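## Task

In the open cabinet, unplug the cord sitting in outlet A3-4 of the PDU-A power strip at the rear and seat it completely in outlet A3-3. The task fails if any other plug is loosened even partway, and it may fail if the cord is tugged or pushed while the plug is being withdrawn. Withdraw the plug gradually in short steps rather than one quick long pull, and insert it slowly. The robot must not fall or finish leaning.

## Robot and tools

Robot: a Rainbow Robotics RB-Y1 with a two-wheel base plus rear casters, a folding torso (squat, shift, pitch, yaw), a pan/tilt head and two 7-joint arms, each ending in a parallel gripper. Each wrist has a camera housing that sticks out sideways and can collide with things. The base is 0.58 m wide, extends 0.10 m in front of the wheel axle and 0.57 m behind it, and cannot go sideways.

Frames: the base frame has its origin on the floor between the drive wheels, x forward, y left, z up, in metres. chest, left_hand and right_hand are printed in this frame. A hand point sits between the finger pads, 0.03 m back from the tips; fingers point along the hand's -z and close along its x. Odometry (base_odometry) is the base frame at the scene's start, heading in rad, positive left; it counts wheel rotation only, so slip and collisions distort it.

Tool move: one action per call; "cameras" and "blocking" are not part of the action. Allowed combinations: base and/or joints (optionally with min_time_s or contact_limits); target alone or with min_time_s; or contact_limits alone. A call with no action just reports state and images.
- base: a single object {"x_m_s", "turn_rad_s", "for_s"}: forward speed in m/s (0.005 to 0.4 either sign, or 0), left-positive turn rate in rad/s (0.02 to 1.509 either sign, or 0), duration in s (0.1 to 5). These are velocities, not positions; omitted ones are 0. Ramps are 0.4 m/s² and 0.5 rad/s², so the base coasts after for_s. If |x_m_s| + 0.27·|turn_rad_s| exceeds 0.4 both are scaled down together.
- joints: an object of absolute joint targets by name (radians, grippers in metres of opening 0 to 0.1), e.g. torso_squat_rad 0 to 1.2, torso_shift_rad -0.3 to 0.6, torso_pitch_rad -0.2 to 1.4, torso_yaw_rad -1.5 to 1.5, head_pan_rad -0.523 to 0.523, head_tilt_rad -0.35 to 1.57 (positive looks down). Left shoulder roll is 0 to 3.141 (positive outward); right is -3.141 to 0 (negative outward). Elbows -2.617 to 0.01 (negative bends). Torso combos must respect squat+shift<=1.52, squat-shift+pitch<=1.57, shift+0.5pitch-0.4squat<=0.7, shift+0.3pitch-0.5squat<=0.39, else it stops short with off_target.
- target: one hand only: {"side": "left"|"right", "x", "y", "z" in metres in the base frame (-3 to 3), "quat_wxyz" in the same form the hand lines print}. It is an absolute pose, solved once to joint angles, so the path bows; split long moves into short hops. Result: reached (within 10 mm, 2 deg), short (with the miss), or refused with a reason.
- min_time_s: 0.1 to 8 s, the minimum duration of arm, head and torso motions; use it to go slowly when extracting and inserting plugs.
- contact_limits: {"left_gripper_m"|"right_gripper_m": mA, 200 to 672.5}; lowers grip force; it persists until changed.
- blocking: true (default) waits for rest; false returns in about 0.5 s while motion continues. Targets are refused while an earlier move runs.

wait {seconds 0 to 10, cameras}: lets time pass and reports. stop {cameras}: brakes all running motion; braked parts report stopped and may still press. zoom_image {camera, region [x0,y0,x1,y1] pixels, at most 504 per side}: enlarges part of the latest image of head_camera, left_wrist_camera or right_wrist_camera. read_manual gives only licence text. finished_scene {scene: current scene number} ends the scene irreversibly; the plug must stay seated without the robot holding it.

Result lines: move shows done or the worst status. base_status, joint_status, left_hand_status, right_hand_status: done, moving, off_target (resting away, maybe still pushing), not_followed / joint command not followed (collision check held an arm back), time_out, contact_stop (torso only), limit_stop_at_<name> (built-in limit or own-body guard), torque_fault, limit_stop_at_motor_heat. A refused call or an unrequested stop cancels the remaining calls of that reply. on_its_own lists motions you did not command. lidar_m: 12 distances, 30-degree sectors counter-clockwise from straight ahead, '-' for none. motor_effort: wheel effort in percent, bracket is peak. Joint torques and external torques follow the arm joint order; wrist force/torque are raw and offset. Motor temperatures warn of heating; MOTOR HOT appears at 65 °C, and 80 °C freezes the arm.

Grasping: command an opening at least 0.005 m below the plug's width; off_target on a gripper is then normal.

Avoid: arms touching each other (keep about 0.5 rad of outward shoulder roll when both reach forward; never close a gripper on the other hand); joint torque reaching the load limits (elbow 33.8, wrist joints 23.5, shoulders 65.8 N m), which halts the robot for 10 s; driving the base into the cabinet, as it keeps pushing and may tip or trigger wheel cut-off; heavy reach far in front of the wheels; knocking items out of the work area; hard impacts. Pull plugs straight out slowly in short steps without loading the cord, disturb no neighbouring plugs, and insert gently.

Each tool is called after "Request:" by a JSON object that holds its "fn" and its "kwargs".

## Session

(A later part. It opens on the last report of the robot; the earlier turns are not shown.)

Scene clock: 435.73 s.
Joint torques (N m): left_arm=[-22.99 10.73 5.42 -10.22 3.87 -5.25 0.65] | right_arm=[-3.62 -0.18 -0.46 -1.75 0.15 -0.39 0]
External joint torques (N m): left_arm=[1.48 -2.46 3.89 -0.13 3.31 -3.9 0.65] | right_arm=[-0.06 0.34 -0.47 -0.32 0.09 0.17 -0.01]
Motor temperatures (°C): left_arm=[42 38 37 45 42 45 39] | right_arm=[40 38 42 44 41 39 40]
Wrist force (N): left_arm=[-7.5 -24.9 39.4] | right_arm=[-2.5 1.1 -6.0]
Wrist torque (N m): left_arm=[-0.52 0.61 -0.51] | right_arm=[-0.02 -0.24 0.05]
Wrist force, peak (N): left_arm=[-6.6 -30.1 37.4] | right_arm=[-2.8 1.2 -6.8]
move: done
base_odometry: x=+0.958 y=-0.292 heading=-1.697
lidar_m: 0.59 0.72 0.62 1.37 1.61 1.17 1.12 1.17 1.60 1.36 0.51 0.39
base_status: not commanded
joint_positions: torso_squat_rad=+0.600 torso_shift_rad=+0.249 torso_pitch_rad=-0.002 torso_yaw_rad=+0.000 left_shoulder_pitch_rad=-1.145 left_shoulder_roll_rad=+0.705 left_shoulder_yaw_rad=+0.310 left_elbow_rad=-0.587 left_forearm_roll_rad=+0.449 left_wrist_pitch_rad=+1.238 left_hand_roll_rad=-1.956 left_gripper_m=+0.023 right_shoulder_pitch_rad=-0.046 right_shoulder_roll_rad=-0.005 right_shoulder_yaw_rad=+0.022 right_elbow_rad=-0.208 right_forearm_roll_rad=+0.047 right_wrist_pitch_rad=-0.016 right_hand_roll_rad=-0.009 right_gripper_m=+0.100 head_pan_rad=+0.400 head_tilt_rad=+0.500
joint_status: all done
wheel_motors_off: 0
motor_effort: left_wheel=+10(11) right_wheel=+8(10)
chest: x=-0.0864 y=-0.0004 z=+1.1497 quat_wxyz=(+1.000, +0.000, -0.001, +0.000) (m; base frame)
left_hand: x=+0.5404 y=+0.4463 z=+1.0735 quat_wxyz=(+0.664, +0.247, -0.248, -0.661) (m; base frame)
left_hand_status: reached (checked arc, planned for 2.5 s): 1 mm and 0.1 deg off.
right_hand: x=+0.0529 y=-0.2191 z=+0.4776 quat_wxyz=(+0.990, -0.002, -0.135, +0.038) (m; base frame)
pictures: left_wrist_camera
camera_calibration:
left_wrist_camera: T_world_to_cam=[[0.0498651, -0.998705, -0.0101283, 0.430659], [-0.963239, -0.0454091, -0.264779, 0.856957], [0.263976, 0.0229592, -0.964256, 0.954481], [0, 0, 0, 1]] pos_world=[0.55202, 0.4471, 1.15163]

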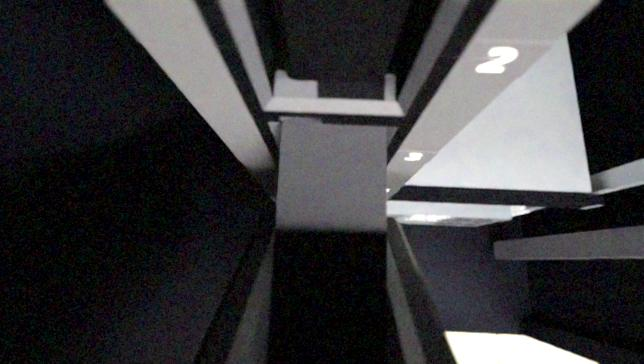

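Request:
{"fn": "move", "kwargs": {"target": {"side":"left","x":0.5360,"y":0.4454,"z":1.0735,"quat_wxyz":[0.6637,0.2481,-0.2480,-0.6606]}, "min_time_s": 2, "cameras": []}}

Request:
{"fn": "move", "kwargs": {"joints": {"left_gripper_m":0.034}, "cameras": ["left_wrist_camera"]}}

Request:
{"fn": "zoom_image", "kwargs": {"camera": "left_wrist_camera", "region": [250, 10, 420, 140]}}

Scene clock: 442.67 s.
Joint torques (N m): left_arm=[-18.63 11.12 5.56 -7.18 3.12 2.73 0.22] | right_arm=[-3.58 -0.19 -0.3 -1.71 0.07 -0.41 -0.03]
External joint torques (N m): left_arm=[5.63 -2.26 3.87 2.81 2.57 4.1 0.21] | right_arm=[-0.08 0.36 -0.3 -0.3 0.02 0.15 -0.04]
Motor temperatures (°C): left_arm=[42 38 37 45 42 45 39] | right_arm=[40 38 42 44 41 39 40]
Wrist force (N): left_arm=[-16.3 10.2 3.1] | right_arm=[-2.5 0.7 -6.4]
Wrist torque (N m): left_arm=[-0.37 1.09 -0.07] | right_arm=[-0.06 -0.24 0.03]
Wrist force, peak (N): left_arm=[-7.5 -25.4 39.7] | right_arm=[-3.2 0.9 -7.1]
move: done
base_odometry: x=+0.958 y=-0.292 heading=-1.698
lidar_m: 0.58 0.71 0.63 1.37 1.60 1.17 1.12 1.17 1.59 1.36 0.50 0.40
base_status: not commanded
joint_positions: torso_squat_rad=+0.600 torso_shift_rad=+0.250 torso_pitch_rad=+0.000 torso_yaw_rad=+0.000 left_shoulder_pitch_rad=-1.112 left_shoulder_roll_rad=+0.700 left_shoulder_yaw_rad=+0.314 left_elbow_rad=-0.658 left_forearm_roll_rad=+0.453 left_wrist_pitch_rad=+1.274 left_hand_roll_rad=-1.939 left_gripper_m=+0.023 right_shoulder_pitch_rad=-0.046 right_shoulder_roll_rad=-0.005 right_shoulder_yaw_rad=+0.022 right_elbow_rad=-0.208 right_forearm_roll_rad=+0.047 right_wrist_pitch_rad=-0.016 right_hand_roll_rad=-0.009 right_gripper_m=+0.100 head_pan_rad=+0.400 head_tilt_rad=+0.500
joint_status: all done
wheel_motors_off: 0
motor_effort: left_wheel=-1(11) right_wheel=+4(8)
chest: x=-0.0852 y=+0.0000 z=+1.1497 quat_wxyz=(+1.000, +0.000, +0.000, +0.000) (m; base frame)
left_hand: x=+0.5377 y=+0.4456 z=+1.0736 quat_wxyz=(+0.663, +0.247, -0.247, -0.662) (m; base frame)
left_hand_status: reached (checked arc, planned for 2.0 s): 2 mm and 0.3 deg off.
right_hand: x=+0.0528 y=-0.2192 z=+0.4775 quat_wxyz=(+0.990, -0.003, -0.134, +0.038) (m; base frame)
pictures: none
No camera images: "cameras" was empty.

Scene clock: 443.23 s.
Joint torques (N m): left_arm=[-18.75 12.27 4.45 -7.09 1.15 -0.88 0.24] | right_arm=[-3.31 -0.13 -0.18 -1.7 0.13 -0.4 0.03]
External joint torques (N m): left_arm=[5.5 -1.1 2.79 2.9 0.61 0.48 0.23] | right_arm=[0.19 0.42 -0.18 -0.29 0.07 0.16 0.02]
Motor temperatures (°C): left_arm=[42 38 37 45 42 45 39] | right_arm=[40 38 42 44 41 39 40]
Wrist force (N): left_arm=[-0.7 -2.4 -1.1] | right_arm=[-2.3 1.0 -5.8]
Wrist torque (N m): left_arm=[-0.12 0.13 0.05] | right_arm=[-0.05 -0.25 0.09]
Wrist force, peak (N): left_arm=[-16.5 10.6 2.8] | right_arm=[-3.3 0.9 -6.7]
move: done
base_odometry: x=+0.958 y=-0.292 heading=-1.697
lidar_m: 0.59 0.71 0.63 1.38 1.60 1.18 1.12 1.17 1.59 1.37 0.49 0.39
base_status: not commanded
joint_positions: torso_squat_rad=+0.600 torso_shift_rad=+0.250 torso_pitch_rad=+0.000 torso_yaw_rad=+0.000 left_shoulder_pitch_rad=-1.112 left_shoulder_roll_rad=+0.700 left_shoulder_yaw_rad=+0.314 left_elbow_rad=-0.658 left_forearm_roll_rad=+0.453 left_wrist_pitch_rad=+1.275 left_hand_roll_rad=-1.939 left_gripper_m=+0.034 right_shoulder_pitch_rad=-0.046 right_shoulder_roll_rad=-0.005 right_shoulder_yaw_rad=+0.022 right_elbow_rad=-0.208 right_forearm_roll_rad=+0.047 right_wrist_pitch_rad=-0.016 right_hand_roll_rad=-0.009 right_gripper_m=+0.100 head_pan_rad=+0.400 head_tilt_rad=+0.500
joint_status: all done
wheel_motors_off: 0
motor_effort: left_wheel=-2(2) right_wheel=+3(4)
chest: x=-0.0852 y=+0.0001 z=+1.1497 quat_wxyz=(+1.000, +0.000, +0.000, +0.000) (m; base frame)
left_hand: x=+0.5376 y=+0.4454 z=+1.0735 quat_wxyz=(+0.663, +0.246, -0.247, -0.662) (m; base frame)
right_hand: x=+0.0528 y=-0.2192 z=+0.4775 quat_wxyz=(+0.990, -0.003, -0.134, +0.038) (m; base frame)
pictures: left_wrist_camera
camera_calibration:
left_wrist_camera: T_world_to_cam=[[0.0474966, -0.99883, -0.00907323, 0.430132], [-0.963982, -0.043456, -0.262393, 0.851177], [0.261692, 0.0212092, -0.964918, 0.957892], [0, 0, 0, 1]] pos_world=[0.549416, 0.446302, 1.15153]

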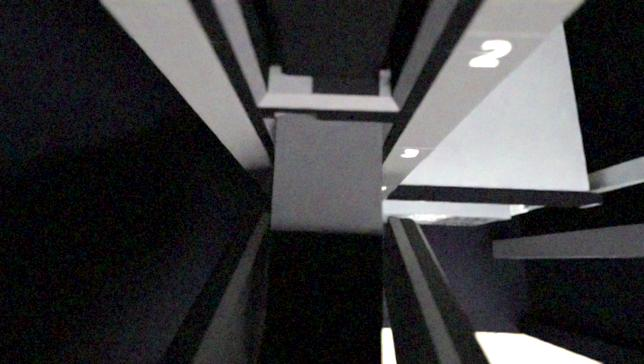

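Scaled by 2.965 from the camera's 644x364 image, which has a finer 1265x715 frame.

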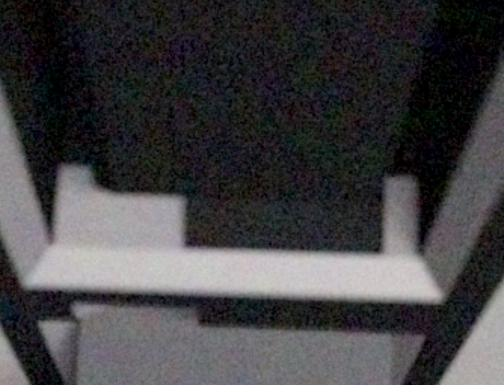

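Request:
{"fn": "move", "kwargs": {"target": {"side":"left","x":0.5275,"y":0.4454,"z":1.0735,"quat_wxyz":[0.6637,0.2481,-0.2480,-0.6606]}, "min_time_s": 2.5, "cameras": []}}

Request:
{"fn": "move", "kwargs": {"joints": {"left_gripper_m":0.0}, "cameras": ["left_wrist_camera"]}}

Request:
{"fn": "move", "kwargs": {"target": {"side":"left","x":0.5325,"y":0.4534,"z":1.0735,"quat_wxyz":[0.6637,0.2481,-0.2480,-0.6606]}, "min_time_s": 3, "cameras": []}}

Request:
{"fn": "move", "kwargs": {"target": {"side":"left","x":0.5345,"y":0.4374,"z":1.0735,"quat_wxyz":[0.6637,0.2481,-0.2480,-0.6606]}, "min_time_s": 3, "cameras": []}}

Request:
{"fn": "move", "kwargs": {"target": {"side":"left","x":0.5355,"y":0.4454,"z":1.0735,"quat_wxyz":[0.6637,0.2481,-0.2480,-0.6606]}, "min_time_s": 2.5, "cameras": ["left_wrist_camera"]}}

Request:
{"fn": "zoom_image", "kwargs": {"camera": "left_wrist_camera", "region": [250, 10, 420, 140]}}

Scene clock: 456.47 s.
Joint torques (N m): left_arm=[-18.01 15.35 6.21 -8.92 1.01 -1.16 0.18] | right_arm=[-3.51 -0.16 -0.25 -1.74 0.09 -0.45 0.01]
External joint torques (N m): left_arm=[5.81 1.7 4.27 0.89 0.48 0.19 0.17] | right_arm=[-0.02 0.4 -0.25 -0.33 0.03 0.11 0]
Motor temperatures (°C): left_arm=[42 38 37 45 41 45 39] | right_arm=[40 38 42 44 41 39 40]
Wrist force (N): left_arm=[-0.1 -3.6 -4.1] | right_arm=[-3.0 0.9 -6.3]
Wrist torque (N m): left_arm=[0.03 0.11 0.09] | right_arm=[-0.05 -0.31 0.03]
Wrist force, peak (N): left_arm=[0.0 -4.0 -4.3] | right_arm=[-3.4 1.7 -7.0]
move: done
base_odometry: x=+0.958 y=-0.292 heading=-1.698
lidar_m: 0.59 0.71 0.63 1.37 1.60 1.18 1.12 1.17 1.60 1.36 0.50 0.40
base_status: not commanded
joint_positions: torso_squat_rad=+0.600 torso_shift_rad=+0.250 torso_pitch_rad=+0.000 torso_yaw_rad=+0.000 left_shoulder_pitch_rad=-1.059 left_shoulder_roll_rad=+0.695 left_shoulder_yaw_rad=+0.324 left_elbow_rad=-0.766 left_forearm_roll_rad=+0.462 left_wrist_pitch_rad=+1.338 left_hand_roll_rad=-1.917 left_gripper_m=+0.034 right_shoulder_pitch_rad=-0.046 right_shoulder_roll_rad=-0.005 right_shoulder_yaw_rad=+0.022 right_elbow_rad=-0.208 right_forearm_roll_rad=+0.047 right_wrist_pitch_rad=-0.016 right_hand_roll_rad=-0.009 right_gripper_m=+0.100 head_pan_rad=+0.400 head_tilt_rad=+0.500
joint_status: all done
wheel_motors_off: 0
motor_effort: left_wheel=-3(3) right_wheel=+3(4)
chest: x=-0.0851 y=+0.0002 z=+1.1497 quat_wxyz=(+1.000, +0.000, +0.000, +0.000) (m; base frame)
left_hand: x=+0.5284 y=+0.4448 z=+1.0740 quat_wxyz=(+0.663, +0.242, -0.246, -0.664) (m; base frame)
left_hand_status: reached (checked arc, planned for 2.5 s): 1 mm and 0.9 deg off.
right_hand: x=+0.0527 y=-0.2192 z=+0.4775 quat_wxyz=(+0.990, -0.003, -0.134, +0.038) (m; base frame)
pictures: none
No camera images: "cameras" was empty.

Scene clock: 457.33 s.
Joint torques (N m): left_arm=[-19.74 14.64 6.09 -8.35 4.49 0.47 -0.29] | right_arm=[-3.14 -0.43 -0.14 -1.7 0.13 -0.45 -0.04]
External joint torques (N m): left_arm=[4.08 0.98 4.15 1.47 3.95 1.83 -0.3] | right_arm=[0.35 0.12 -0.14 -0.29 0.07 0.11 -0.05]
Motor temperatures (°C): left_arm=[42 38 37 45 41 45 39] | right_arm=[40 38 42 44 41 39 40]
Wrist force (N): left_arm=[-16.7 -2.6 6.6] | right_arm=[-3.3 1.8 -6.1]
Wrist torque (N m): left_arm=[0.02 1.70 0.47] | right_arm=[-0.19 -0.32 0.01]
Wrist force, peak (N): left_arm=[-20.1 -3.3 8.4] | right_arm=[-3.4 1.3 -6.6]
move: off_target
base_odometry: x=+0.958 y=-0.292 heading=-1.698
lidar_m: 0.59 0.71 0.63 1.36 1.61 1.16 1.12 1.17 1.59 1.36 0.49 0.40
base_status: not commanded
joint_positions: torso_squat_rad=+0.600 torso_shift_rad=+0.250 torso_pitch_rad=+0.000 torso_yaw_rad=+0.000 left_shoulder_pitch_rad=-1.058 left_shoulder_roll_rad=+0.695 left_shoulder_yaw_rad=+0.324 left_elbow_rad=-0.766 left_forearm_roll_rad=+0.461 left_wrist_pitch_rad=+1.338 left_hand_roll_rad=-1.917 left_gripper_m=+0.024 right_shoulder_pitch_rad=-0.046 right_shoulder_roll_rad=-0.005 right_shoulder_yaw_rad=+0.022 right_elbow_rad=-0.208 right_forearm_roll_rad=+0.047 right_wrist_pitch_rad=-0.016 right_hand_roll_rad=-0.009 right_gripper_m=+0.100 head_pan_rad=+0.400 head_tilt_rad=+0.500
joint_status: left_gripper_m off_target (ended at +0.024, target +0.000)
wheel_motors_off: 0
motor_effort: left_wheel=-3(4) right_wheel=+3(4)
chest: x=-0.0851 y=+0.0001 z=+1.1497 quat_wxyz=(+1.000, +0.000, +0.000, +0.000) (m; base frame)
left_hand: x=+0.5283 y=+0.4451 z=+1.0740 quat_wxyz=(+0.664, +0.242, -0.245, -0.664) (m; base frame)
right_hand: x=+0.0527 y=-0.2192 z=+0.4775 quat_wxyz=(+0.990, -0.003, -0.134, +0.038) (m; base frame)
pictures: left_wrist_camera
camera_calibration:
left_wrist_camera: T_world_to_cam=[[0.0440904, -0.998996, -0.00799702, 0.431024], [-0.966293, -0.0406121, -0.254221, 0.833539], [0.253641, 0.0189362, -0.967113, 0.968446], [0, 0, 0, 1]] pos_world=[0.540801, 0.446104, 1.15195]

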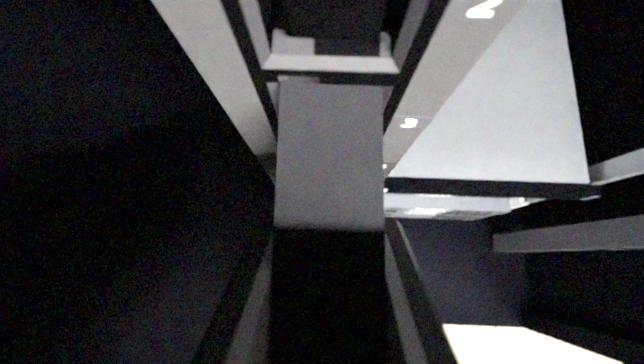

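Scene clock: 460.67 s.
Joint torques (N m): left_arm=[-20.17 27.48 14.79 -4.74 4.88 -7.83 -0.1] | right_arm=[-3.36 -0.08 -0.3 -1.81 0.1 -0.42 0.02]
External joint torques (N m): left_arm=[3.75 13.78 12.95 5.18 4.33 -6.46 -0.11] | right_arm=[0.17 0.41 -0.31 -0.39 0.04 0.15 0.01]
Motor temperatures (°C): left_arm=[42 38 37 45 42 45 39] | right_arm=[40 38 42 44 41 39 40]
Wrist force (N): left_arm=[0.1 -29.9 1.3] | right_arm=[-2.5 1.5 -6.0]
Wrist torque (N m): left_arm=[-0.97 0.17 -0.16] | right_arm=[-0.16 -0.24 0.05]
Wrist force, peak (N): left_arm=[-6.4 -30.5 12.7] | right_arm=[-2.8 1.2 -7.0]
move: done
base_odometry: x=+0.958 y=-0.292 heading=-1.698
lidar_m: 0.58 0.72 0.63 1.38 1.60 1.17 1.12 1.17 1.58 1.37 0.49 0.40
base_status: not commanded
joint_positions: torso_squat_rad=+0.600 torso_shift_rad=+0.249 torso_pitch_rad=-0.001 torso_yaw_rad=+0.000 left_shoulder_pitch_rad=-1.075 left_shoulder_roll_rad=+0.703 left_shoulder_yaw_rad=+0.325 left_elbow_rad=-0.717 left_forearm_roll_rad=+0.461 left_wrist_pitch_rad=+1.298 left_hand_roll_rad=-1.938 left_gripper_m=+0.023 right_shoulder_pitch_rad=-0.046 right_shoulder_roll_rad=-0.005 right_shoulder_yaw_rad=+0.022 right_elbow_rad=-0.208 right_forearm_roll_rad=+0.047 right_wrist_pitch_rad=-0.016 right_hand_roll_rad=-0.009 right_gripper_m=+0.100 head_pan_rad=+0.400 head_tilt_rad=+0.500
joint_status: all done
wheel_motors_off: 0
motor_effort: left_wheel=-1(4) right_wheel=+8(8)
chest: x=-0.0859 y=-0.0009 z=+1.1497 quat_wxyz=(+1.000, +0.001, -0.001, +0.000) (m; base frame)
left_hand: x=+0.5318 y=+0.4497 z=+1.0748 quat_wxyz=(+0.662, +0.250, -0.247, -0.662) (m; base frame)
left_hand_status: reached (checked arc, planned for 3.0 s): 4 mm and 0.4 deg off.
right_hand: x=+0.0527 y=-0.2191 z=+0.4773 quat_wxyz=(+0.990, -0.002, -0.134, +0.038) (m; base frame)
pictures: none
No camera images: "cameras" was empty.

Scene clock: 464.00 s.
Joint torques (N m): left_arm=[-23.89 -6.67 -2.05 -8.51 5.07 -0.77 0.02] | right_arm=[-3.2 -0.38 -0.15 -1.68 0.19 -0.49 0.05]
External joint torques (N m): left_arm=[0.16 -20.15 -3.93 1.37 4.56 0.61 0.02] | right_arm=[0.33 0.19 -0.15 -0.26 0.13 0.07 0.04]
Motor temperatures (°C): left_arm=[42 38 37 45 42 45 39] | right_arm=[40 38 42 44 41 39 40]
Wrist force (N): left_arm=[-18.1 -10.6 18.1] | right_arm=[-2.5 1.7 -5.6]
Wrist torque (N m): left_arm=[0.30 1.06 0.19] | right_arm=[-0.13 -0.19 0.03]
Wrist force, peak (N): left_arm=[0.0 -30.0 1.4] | right_arm=[-3.0 2.3 -7.2]
move: done
base_odometry: x=+0.958 y=-0.292 heading=-1.697
lidar_m: 0.59 0.72 0.63 1.37 1.60 1.18 1.12 1.16 1.58 1.36 0.50 0.40
base_status: not commanded
joint_positions: torso_squat_rad=+0.600 torso_shift_rad=+0.249 torso_pitch_rad=-0.001 torso_yaw_rad=+0.001 left_shoulder_pitch_rad=-1.069 left_shoulder_roll_rad=+0.684 left_shoulder_yaw_rad=+0.318 left_elbow_rad=-0.751 left_forearm_roll_rad=+0.448 left_wrist_pitch_rad=+1.310 left_hand_roll_rad=-1.903 left_gripper_m=+0.023 right_shoulder_pitch_rad=-0.046 right_shoulder_roll_rad=-0.005 right_shoulder_yaw_rad=+0.022 right_elbow_rad=-0.208 right_forearm_roll_rad=+0.047 right_wrist_pitch_rad=-0.016 right_hand_roll_rad=-0.009 right_gripper_m=+0.100 head_pan_rad=+0.400 head_tilt_rad=+0.500
joint_status: all done
wheel_motors_off: 0
motor_effort: left_wheel=+8(9) right_wheel=+1(9)
chest: x=-0.0859 y=+0.0004 z=+1.1497 quat_wxyz=(+1.000, +0.000, -0.001, +0.000) (m; base frame)
left_hand: x=+0.5336 y=+0.4421 z=+1.0746 quat_wxyz=(+0.665, +0.249, -0.248, -0.659) (m; base frame)
left_hand_status: reached (checked arc, planned for 3.0 s): 5 mm and 0.3 deg off.
right_hand: x=+0.0529 y=-0.2191 z=+0.4777 quat_wxyz=(+0.990, -0.003, -0.134, +0.038) (m; base frame)
pictures: none
No camera images: "cameras" was empty.

Scene clock: 466.83 s.
Joint torques (N m): left_arm=[-25.07 7.72 1.91 -7.21 1.22 -5.29 0.41] | right_arm=[-3.5 -0.17 -0.29 -1.75 0.15 -0.4 0.02]
External joint torques (N m): left_arm=[-0.94 -5.76 0.12 2.73 0.68 -3.91 0.4] | right_arm=[0.04 0.39 -0.29 -0.33 0.09 0.16 0.01]
Motor temperatures (°C): left_arm=[42 38 37 45 42 45 39] | right_arm=[40 38 42 44 41 39 40]
Wrist force (N): left_arm=[5.6 -20.7 28.3] | right_arm=[-2.5 1.1 -6.1]
Wrist torque (N m): left_arm=[0.20 0.28 -0.72] | right_arm=[-0.07 -0.26 0.09]
Wrist force, peak (N): left_arm=[3.5 -19.7 35.0] | right_arm=[-3.3 1.1 -6.8]
move: done
base_odometry: x=+0.958 y=-0.292 heading=-1.697
lidar_m: 0.59 0.71 0.64 1.36 1.60 1.17 1.12 1.17 1.59 1.35 0.50 0.41
base_status: not commanded
joint_positions: torso_squat_rad=+0.600 torso_shift_rad=+0.249 torso_pitch_rad=-0.002 torso_yaw_rad=+0.000 left_shoulder_pitch_rad=-1.087 left_shoulder_roll_rad=+0.694 left_shoulder_yaw_rad=+0.318 left_elbow_rad=-0.708 left_forearm_roll_rad=+0.451 left_wrist_pitch_rad=+1.290 left_hand_roll_rad=-1.924 left_gripper_m=+0.023 right_shoulder_pitch_rad=-0.046 right_shoulder_roll_rad=-0.005 right_shoulder_yaw_rad=+0.022 right_elbow_rad=-0.208 right_forearm_roll_rad=+0.047 right_wrist_pitch_rad=-0.016 right_hand_roll_rad=-0.009 right_gripper_m=+0.100 head_pan_rad=+0.400 head_tilt_rad=+0.500
joint_status: all done
wheel_motors_off: 0
motor_effort: left_wheel=+9(9) right_wheel=+2(2)
chest: x=-0.0861 y=+0.0002 z=+1.1497 quat_wxyz=(+1.000, +0.000, -0.001, +0.000) (m; base frame)
left_hand: x=+0.5349 y=+0.4457 z=+1.0746 quat_wxyz=(+0.664, +0.250, -0.248, -0.660) (m; base frame)
left_hand_status: reached (checked arc, planned for 2.5 s): 1 mm and 0.2 deg off.
right_hand: x=+0.0529 y=-0.2191 z=+0.4777 quat_wxyz=(+0.990, -0.003, -0.134, +0.038) (m; base frame)
pictures: left_wrist_camera
camera_calibration:
left_wrist_camera: T_world_to_cam=[[0.052048, -0.998574, -0.0118494, 0.431094], [-0.961997, -0.0469496, -0.268993, 0.856534], [0.268053, 0.0253996, -0.963069, 0.95249], [0, 0, 0, 1]] pos_world=[0.546228, 0.4465, 1.15282]

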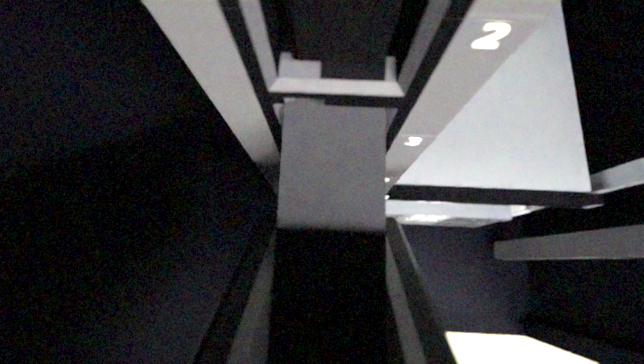

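Scaled by 2.965 from the camera's 644x364 image, which has a finer 1265x715 frame.

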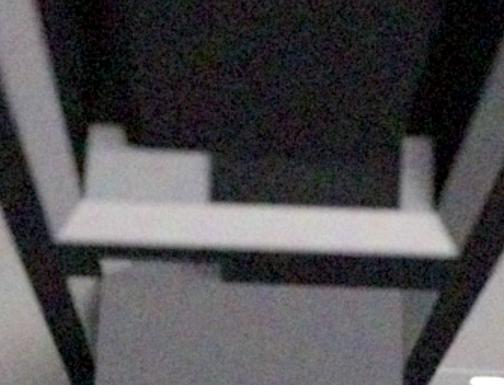

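Request:
{"fn": "move", "kwargs": {"target": {"side":"left","x":0.5385,"y":0.4544,"z":1.0735,"quat_wxyz":[0.6637,0.2481,-0.2480,-0.6606]}, "min_time_s": 3, "cameras": []}}

Request:
{"fn": "move", "kwargs": {"target": {"side":"left","x":0.5405,"y":0.4364,"z":1.0735,"quat_wxyz":[0.6637,0.2481,-0.2480,-0.6606]}, "min_time_s": 3, "cameras": []}}

Request:
{"fn": "move", "kwargs": {"target": {"side":"left","x":0.5415,"y":0.4454,"z":1.0735,"quat_wxyz":[0.6637,0.2481,-0.2480,-0.6606]}, "min_time_s": 2.5, "cameras": ["left_wrist_camera"]}}

Request:
{"fn": "zoom_image", "kwargs": {"camera": "left_wrist_camera", "region": [250, 10, 420, 140]}}

Request:
{"fn": "move", "kwargs": {"target": {"side":"left","x":0.5375,"y":0.4454,"z":1.0735,"quat_wxyz":[0.6637,0.2481,-0.2480,-0.6606]}, "min_time_s": 2.5, "cameras": []}}

Request:
{"fn": "move", "kwargs": {"joints": {"left_gripper_m":0.034}, "cameras": []}}

Request:
{"fn": "move", "kwargs": {"joints": {"left_gripper_m":0.055}, "cameras": ["left_wrist_camera"]}}

Request:
{"fn": "zoom_image", "kwargs": {"camera": "left_wrist_camera", "region": [250, 10, 420, 140]}}

Scene clock: 482.13 s.
Joint torques (N m): left_arm=[-24.67 29.09 12.05 -7.44 7.71 -10.17 -0.24] | right_arm=[-3.52 -0.13 -0.06 -1.69 0.14 -0.3 -0.01]
External joint torques (N m): left_arm=[-0.31 15.77 10.53 2.65 7.13 -8.82 -0.25] | right_arm=[0.08 0.32 -0.07 -0.24 0.08 0.27 -0.02]
Motor temperatures (°C): left_arm=[42 38 37 45 42 45 39] | right_arm=[40 38 42 44 41 39 40]
Wrist force (N): left_arm=[-8.3 -46.6 31.1] | right_arm=[-2.2 1.2 -5.9]
Wrist torque (N m): left_arm=[-0.97 0.37 0.01] | right_arm=[-0.10 -0.18 0.05]
Wrist force, peak (N): left_arm=[-8.2 -46.9 31.3] | right_arm=[-3.0 1.9 -6.9]
move: done
base_odometry: x=+0.958 y=-0.292 heading=-1.697
lidar_m: 0.58 0.72 0.63 1.38 1.60 1.18 1.12 1.17 1.59 1.36 0.51 0.40
base_status: not commanded
joint_positions: torso_squat_rad=+0.600 torso_shift_rad=+0.248 torso_pitch_rad=-0.003 torso_yaw_rad=+0.000 left_shoulder_pitch_rad=-1.144 left_shoulder_roll_rad=+0.713 left_shoulder_yaw_rad=+0.315 left_elbow_rad=-0.580 left_forearm_roll_rad=+0.453 left_wrist_pitch_rad=+1.236 left_hand_roll_rad=-1.973 left_gripper_m=+0.023 right_shoulder_pitch_rad=-0.046 right_shoulder_roll_rad=-0.005 right_shoulder_yaw_rad=+0.022 right_elbow_rad=-0.208 right_forearm_roll_rad=+0.047 right_wrist_pitch_rad=-0.016 right_hand_roll_rad=-0.009 right_gripper_m=+0.100 head_pan_rad=+0.400 head_tilt_rad=+0.500
joint_status: all done
wheel_motors_off: 0
motor_effort: left_wheel=+12(12) right_wheel=+13(13)
chest: x=-0.0870 y=-0.0014 z=+1.1498 quat_wxyz=(+1.000, +0.001, -0.002, +0.000) (m; base frame)
left_hand: x=+0.5379 y=+0.4503 z=+1.0744 quat_wxyz=(+0.662, +0.249, -0.246, -0.663) (m; base frame)
left_hand_status: reached (checked arc, planned for 3.0 s): 4 mm and 0.4 deg off.
right_hand: x=+0.0529 y=-0.2190 z=+0.4774 quat_wxyz=(+0.990, -0.002, -0.135, +0.038) (m; base frame)
pictures: none
No camera images: "cameras" was empty.

Scene clock: 485.47 s.
Joint torques (N m): left_arm=[-25.65 -13.01 -1.18 -9.14 5.9 -7.41 0.9] | right_arm=[-3.69 -0.11 -0.32 -1.78 0.12 -0.37 -0.08]
External joint torques (N m): left_arm=[-1.19 -26.19 -2.8 0.89 5.36 -6.04 0.89] | right_arm=[-0.1 0.44 -0.32 -0.34 0.06 0.2 -0.1]
Motor temperatures (°C): left_arm=[42 38 37 45 42 46 39] | right_arm=[40 38 42 44 41 39 40]
Wrist force (N): left_arm=[-11.9 -37.2 59.9] | right_arm=[-2.9 0.9 -5.8]
Wrist torque (N m): left_arm=[-0.23 0.58 -0.67] | right_arm=[-0.04 -0.24 0.04]
Wrist force, peak (N): left_arm=[-4.9 -42.1 69.8] | right_arm=[-2.8 1.5 -7.4]
move: done
base_odometry: x=+0.958 y=-0.292 heading=-1.697
lidar_m: 0.58 0.72 0.63 1.37 1.60 1.17 1.12 1.16 1.59 1.36 0.50 0.39
base_status: not commanded
joint_positions: torso_squat_rad=+0.600 torso_shift_rad=+0.248 torso_pitch_rad=-0.003 torso_yaw_rad=+0.001 left_shoulder_pitch_rad=-1.127 left_shoulder_roll_rad=+0.692 left_shoulder_yaw_rad=+0.309 left_elbow_rad=-0.636 left_forearm_roll_rad=+0.442 left_wrist_pitch_rad=+1.260 left_hand_roll_rad=-1.929 left_gripper_m=+0.023 right_shoulder_pitch_rad=-0.046 right_shoulder_roll_rad=-0.005 right_shoulder_yaw_rad=+0.022 right_elbow_rad=-0.208 right_forearm_roll_rad=+0.047 right_wrist_pitch_rad=-0.016 right_hand_roll_rad=-0.009 right_gripper_m=+0.100 head_pan_rad=+0.400 head_tilt_rad=+0.500
joint_status: all done
wheel_motors_off: 0
motor_effort: left_wheel=+23(24) right_wheel=+3(14)
chest: x=-0.0870 y=+0.0001 z=+1.1498 quat_wxyz=(+1.000, +0.000, -0.002, +0.001) (m; base frame)
left_hand: x=+0.5389 y=+0.4423 z=+1.0744 quat_wxyz=(+0.666, +0.247, -0.247, -0.659) (m; base frame)
left_hand_status: reached (checked arc, planned for 3.0 s): 6 mm and 0.3 deg off.
right_hand: x=+0.0531 y=-0.2190 z=+0.4779 quat_wxyz=(+0.990, -0.003, -0.135, +0.039) (m; base frame)
pictures: none
No camera images: "cameras" was empty.

Scene clock: 488.30 s.
Joint torques (N m): left_arm=[-27.31 4.06 2.01 -9.09 2.97 -11.55 0.39] | right_arm=[-3.63 0.01 -0.39 -1.79 0.13 -0.29 0.04]
External joint torques (N m): left_arm=[-2.79 -9.07 0.49 1.01 2.41 -10.18 0.38] | right_arm=[-0.04 0.55 -0.4 -0.34 0.07 0.28 0.02]
Motor temperatures (°C): left_arm=[42 38 37 45 42 46 39] | right_arm=[40 38 42 44 41 39 40]
Wrist force (N): left_arm=[6.6 -46.3 58.8] | right_arm=[-2.3 1.0 -6.8]
Wrist torque (N m): left_arm=[-0.41 -0.50 -0.76] | right_arm=[-0.10 -0.19 0.04]
Wrist force, peak (N): left_arm=[4.3 -48.0 74.7] | right_arm=[-3.2 0.9 -7.0]
move: done
base_odometry: x=+0.958 y=-0.292 heading=-1.697
lidar_m: 0.58 0.71 0.63 1.38 1.60 1.17 1.12 1.16 1.61 1.36 0.50 0.40
base_status: not commanded
joint_positions: torso_squat_rad=+0.600 torso_shift_rad=+0.248 torso_pitch_rad=-0.003 torso_yaw_rad=+0.001 left_shoulder_pitch_rad=-1.147 left_shoulder_roll_rad=+0.702 left_shoulder_yaw_rad=+0.309 left_elbow_rad=-0.588 left_forearm_roll_rad=+0.443 left_wrist_pitch_rad=+1.234 left_hand_roll_rad=-1.952 left_gripper_m=+0.023 right_shoulder_pitch_rad=-0.046 right_shoulder_roll_rad=-0.005 right_shoulder_yaw_rad=+0.022 right_elbow_rad=-0.208 right_forearm_roll_rad=+0.047 right_wrist_pitch_rad=-0.016 right_hand_roll_rad=-0.009 right_gripper_m=+0.100 head_pan_rad=+0.400 head_tilt_rad=+0.500
joint_status: all done
wheel_motors_off: 0
motor_effort: left_wheel=+23(25) right_wheel=+5(5)
chest: x=-0.0871 y=-0.0001 z=+1.1498 quat_wxyz=(+1.000, +0.000, -0.002, +0.000) (m; base frame)
left_hand: x=+0.5404 y=+0.4461 z=+1.0742 quat_wxyz=(+0.664, +0.249, -0.247, -0.660) (m; base frame)
left_hand_status: reached (checked arc, planned for 2.5 s): 1 mm and 0.2 deg off.
right_hand: x=+0.0531 y=-0.2190 z=+0.4779 quat_wxyz=(+0.990, -0.002, -0.135, +0.038) (m; base frame)
pictures: left_wrist_camera
camera_calibration:
left_wrist_camera: T_world_to_cam=[[0.0529235, -0.998519, -0.012637, 0.431496], [-0.962393, -0.0476239, -0.267456, 0.860547], [0.266458, 0.0263164, -0.963487, 0.951456], [0, 0, 0, 1]] pos_world=[0.551825, 0.4468, 1.15233]

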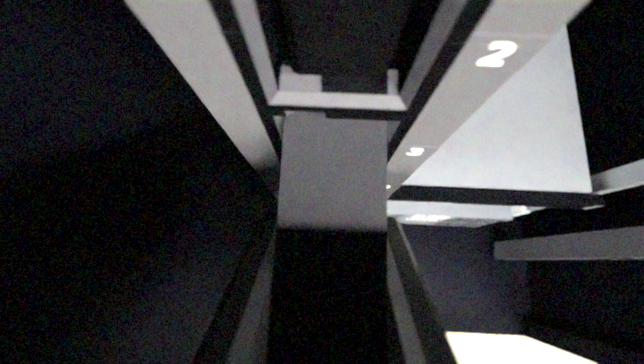

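Scaled by 2.965 from the camera's 644x364 image, which has a finer 1265x715 frame.

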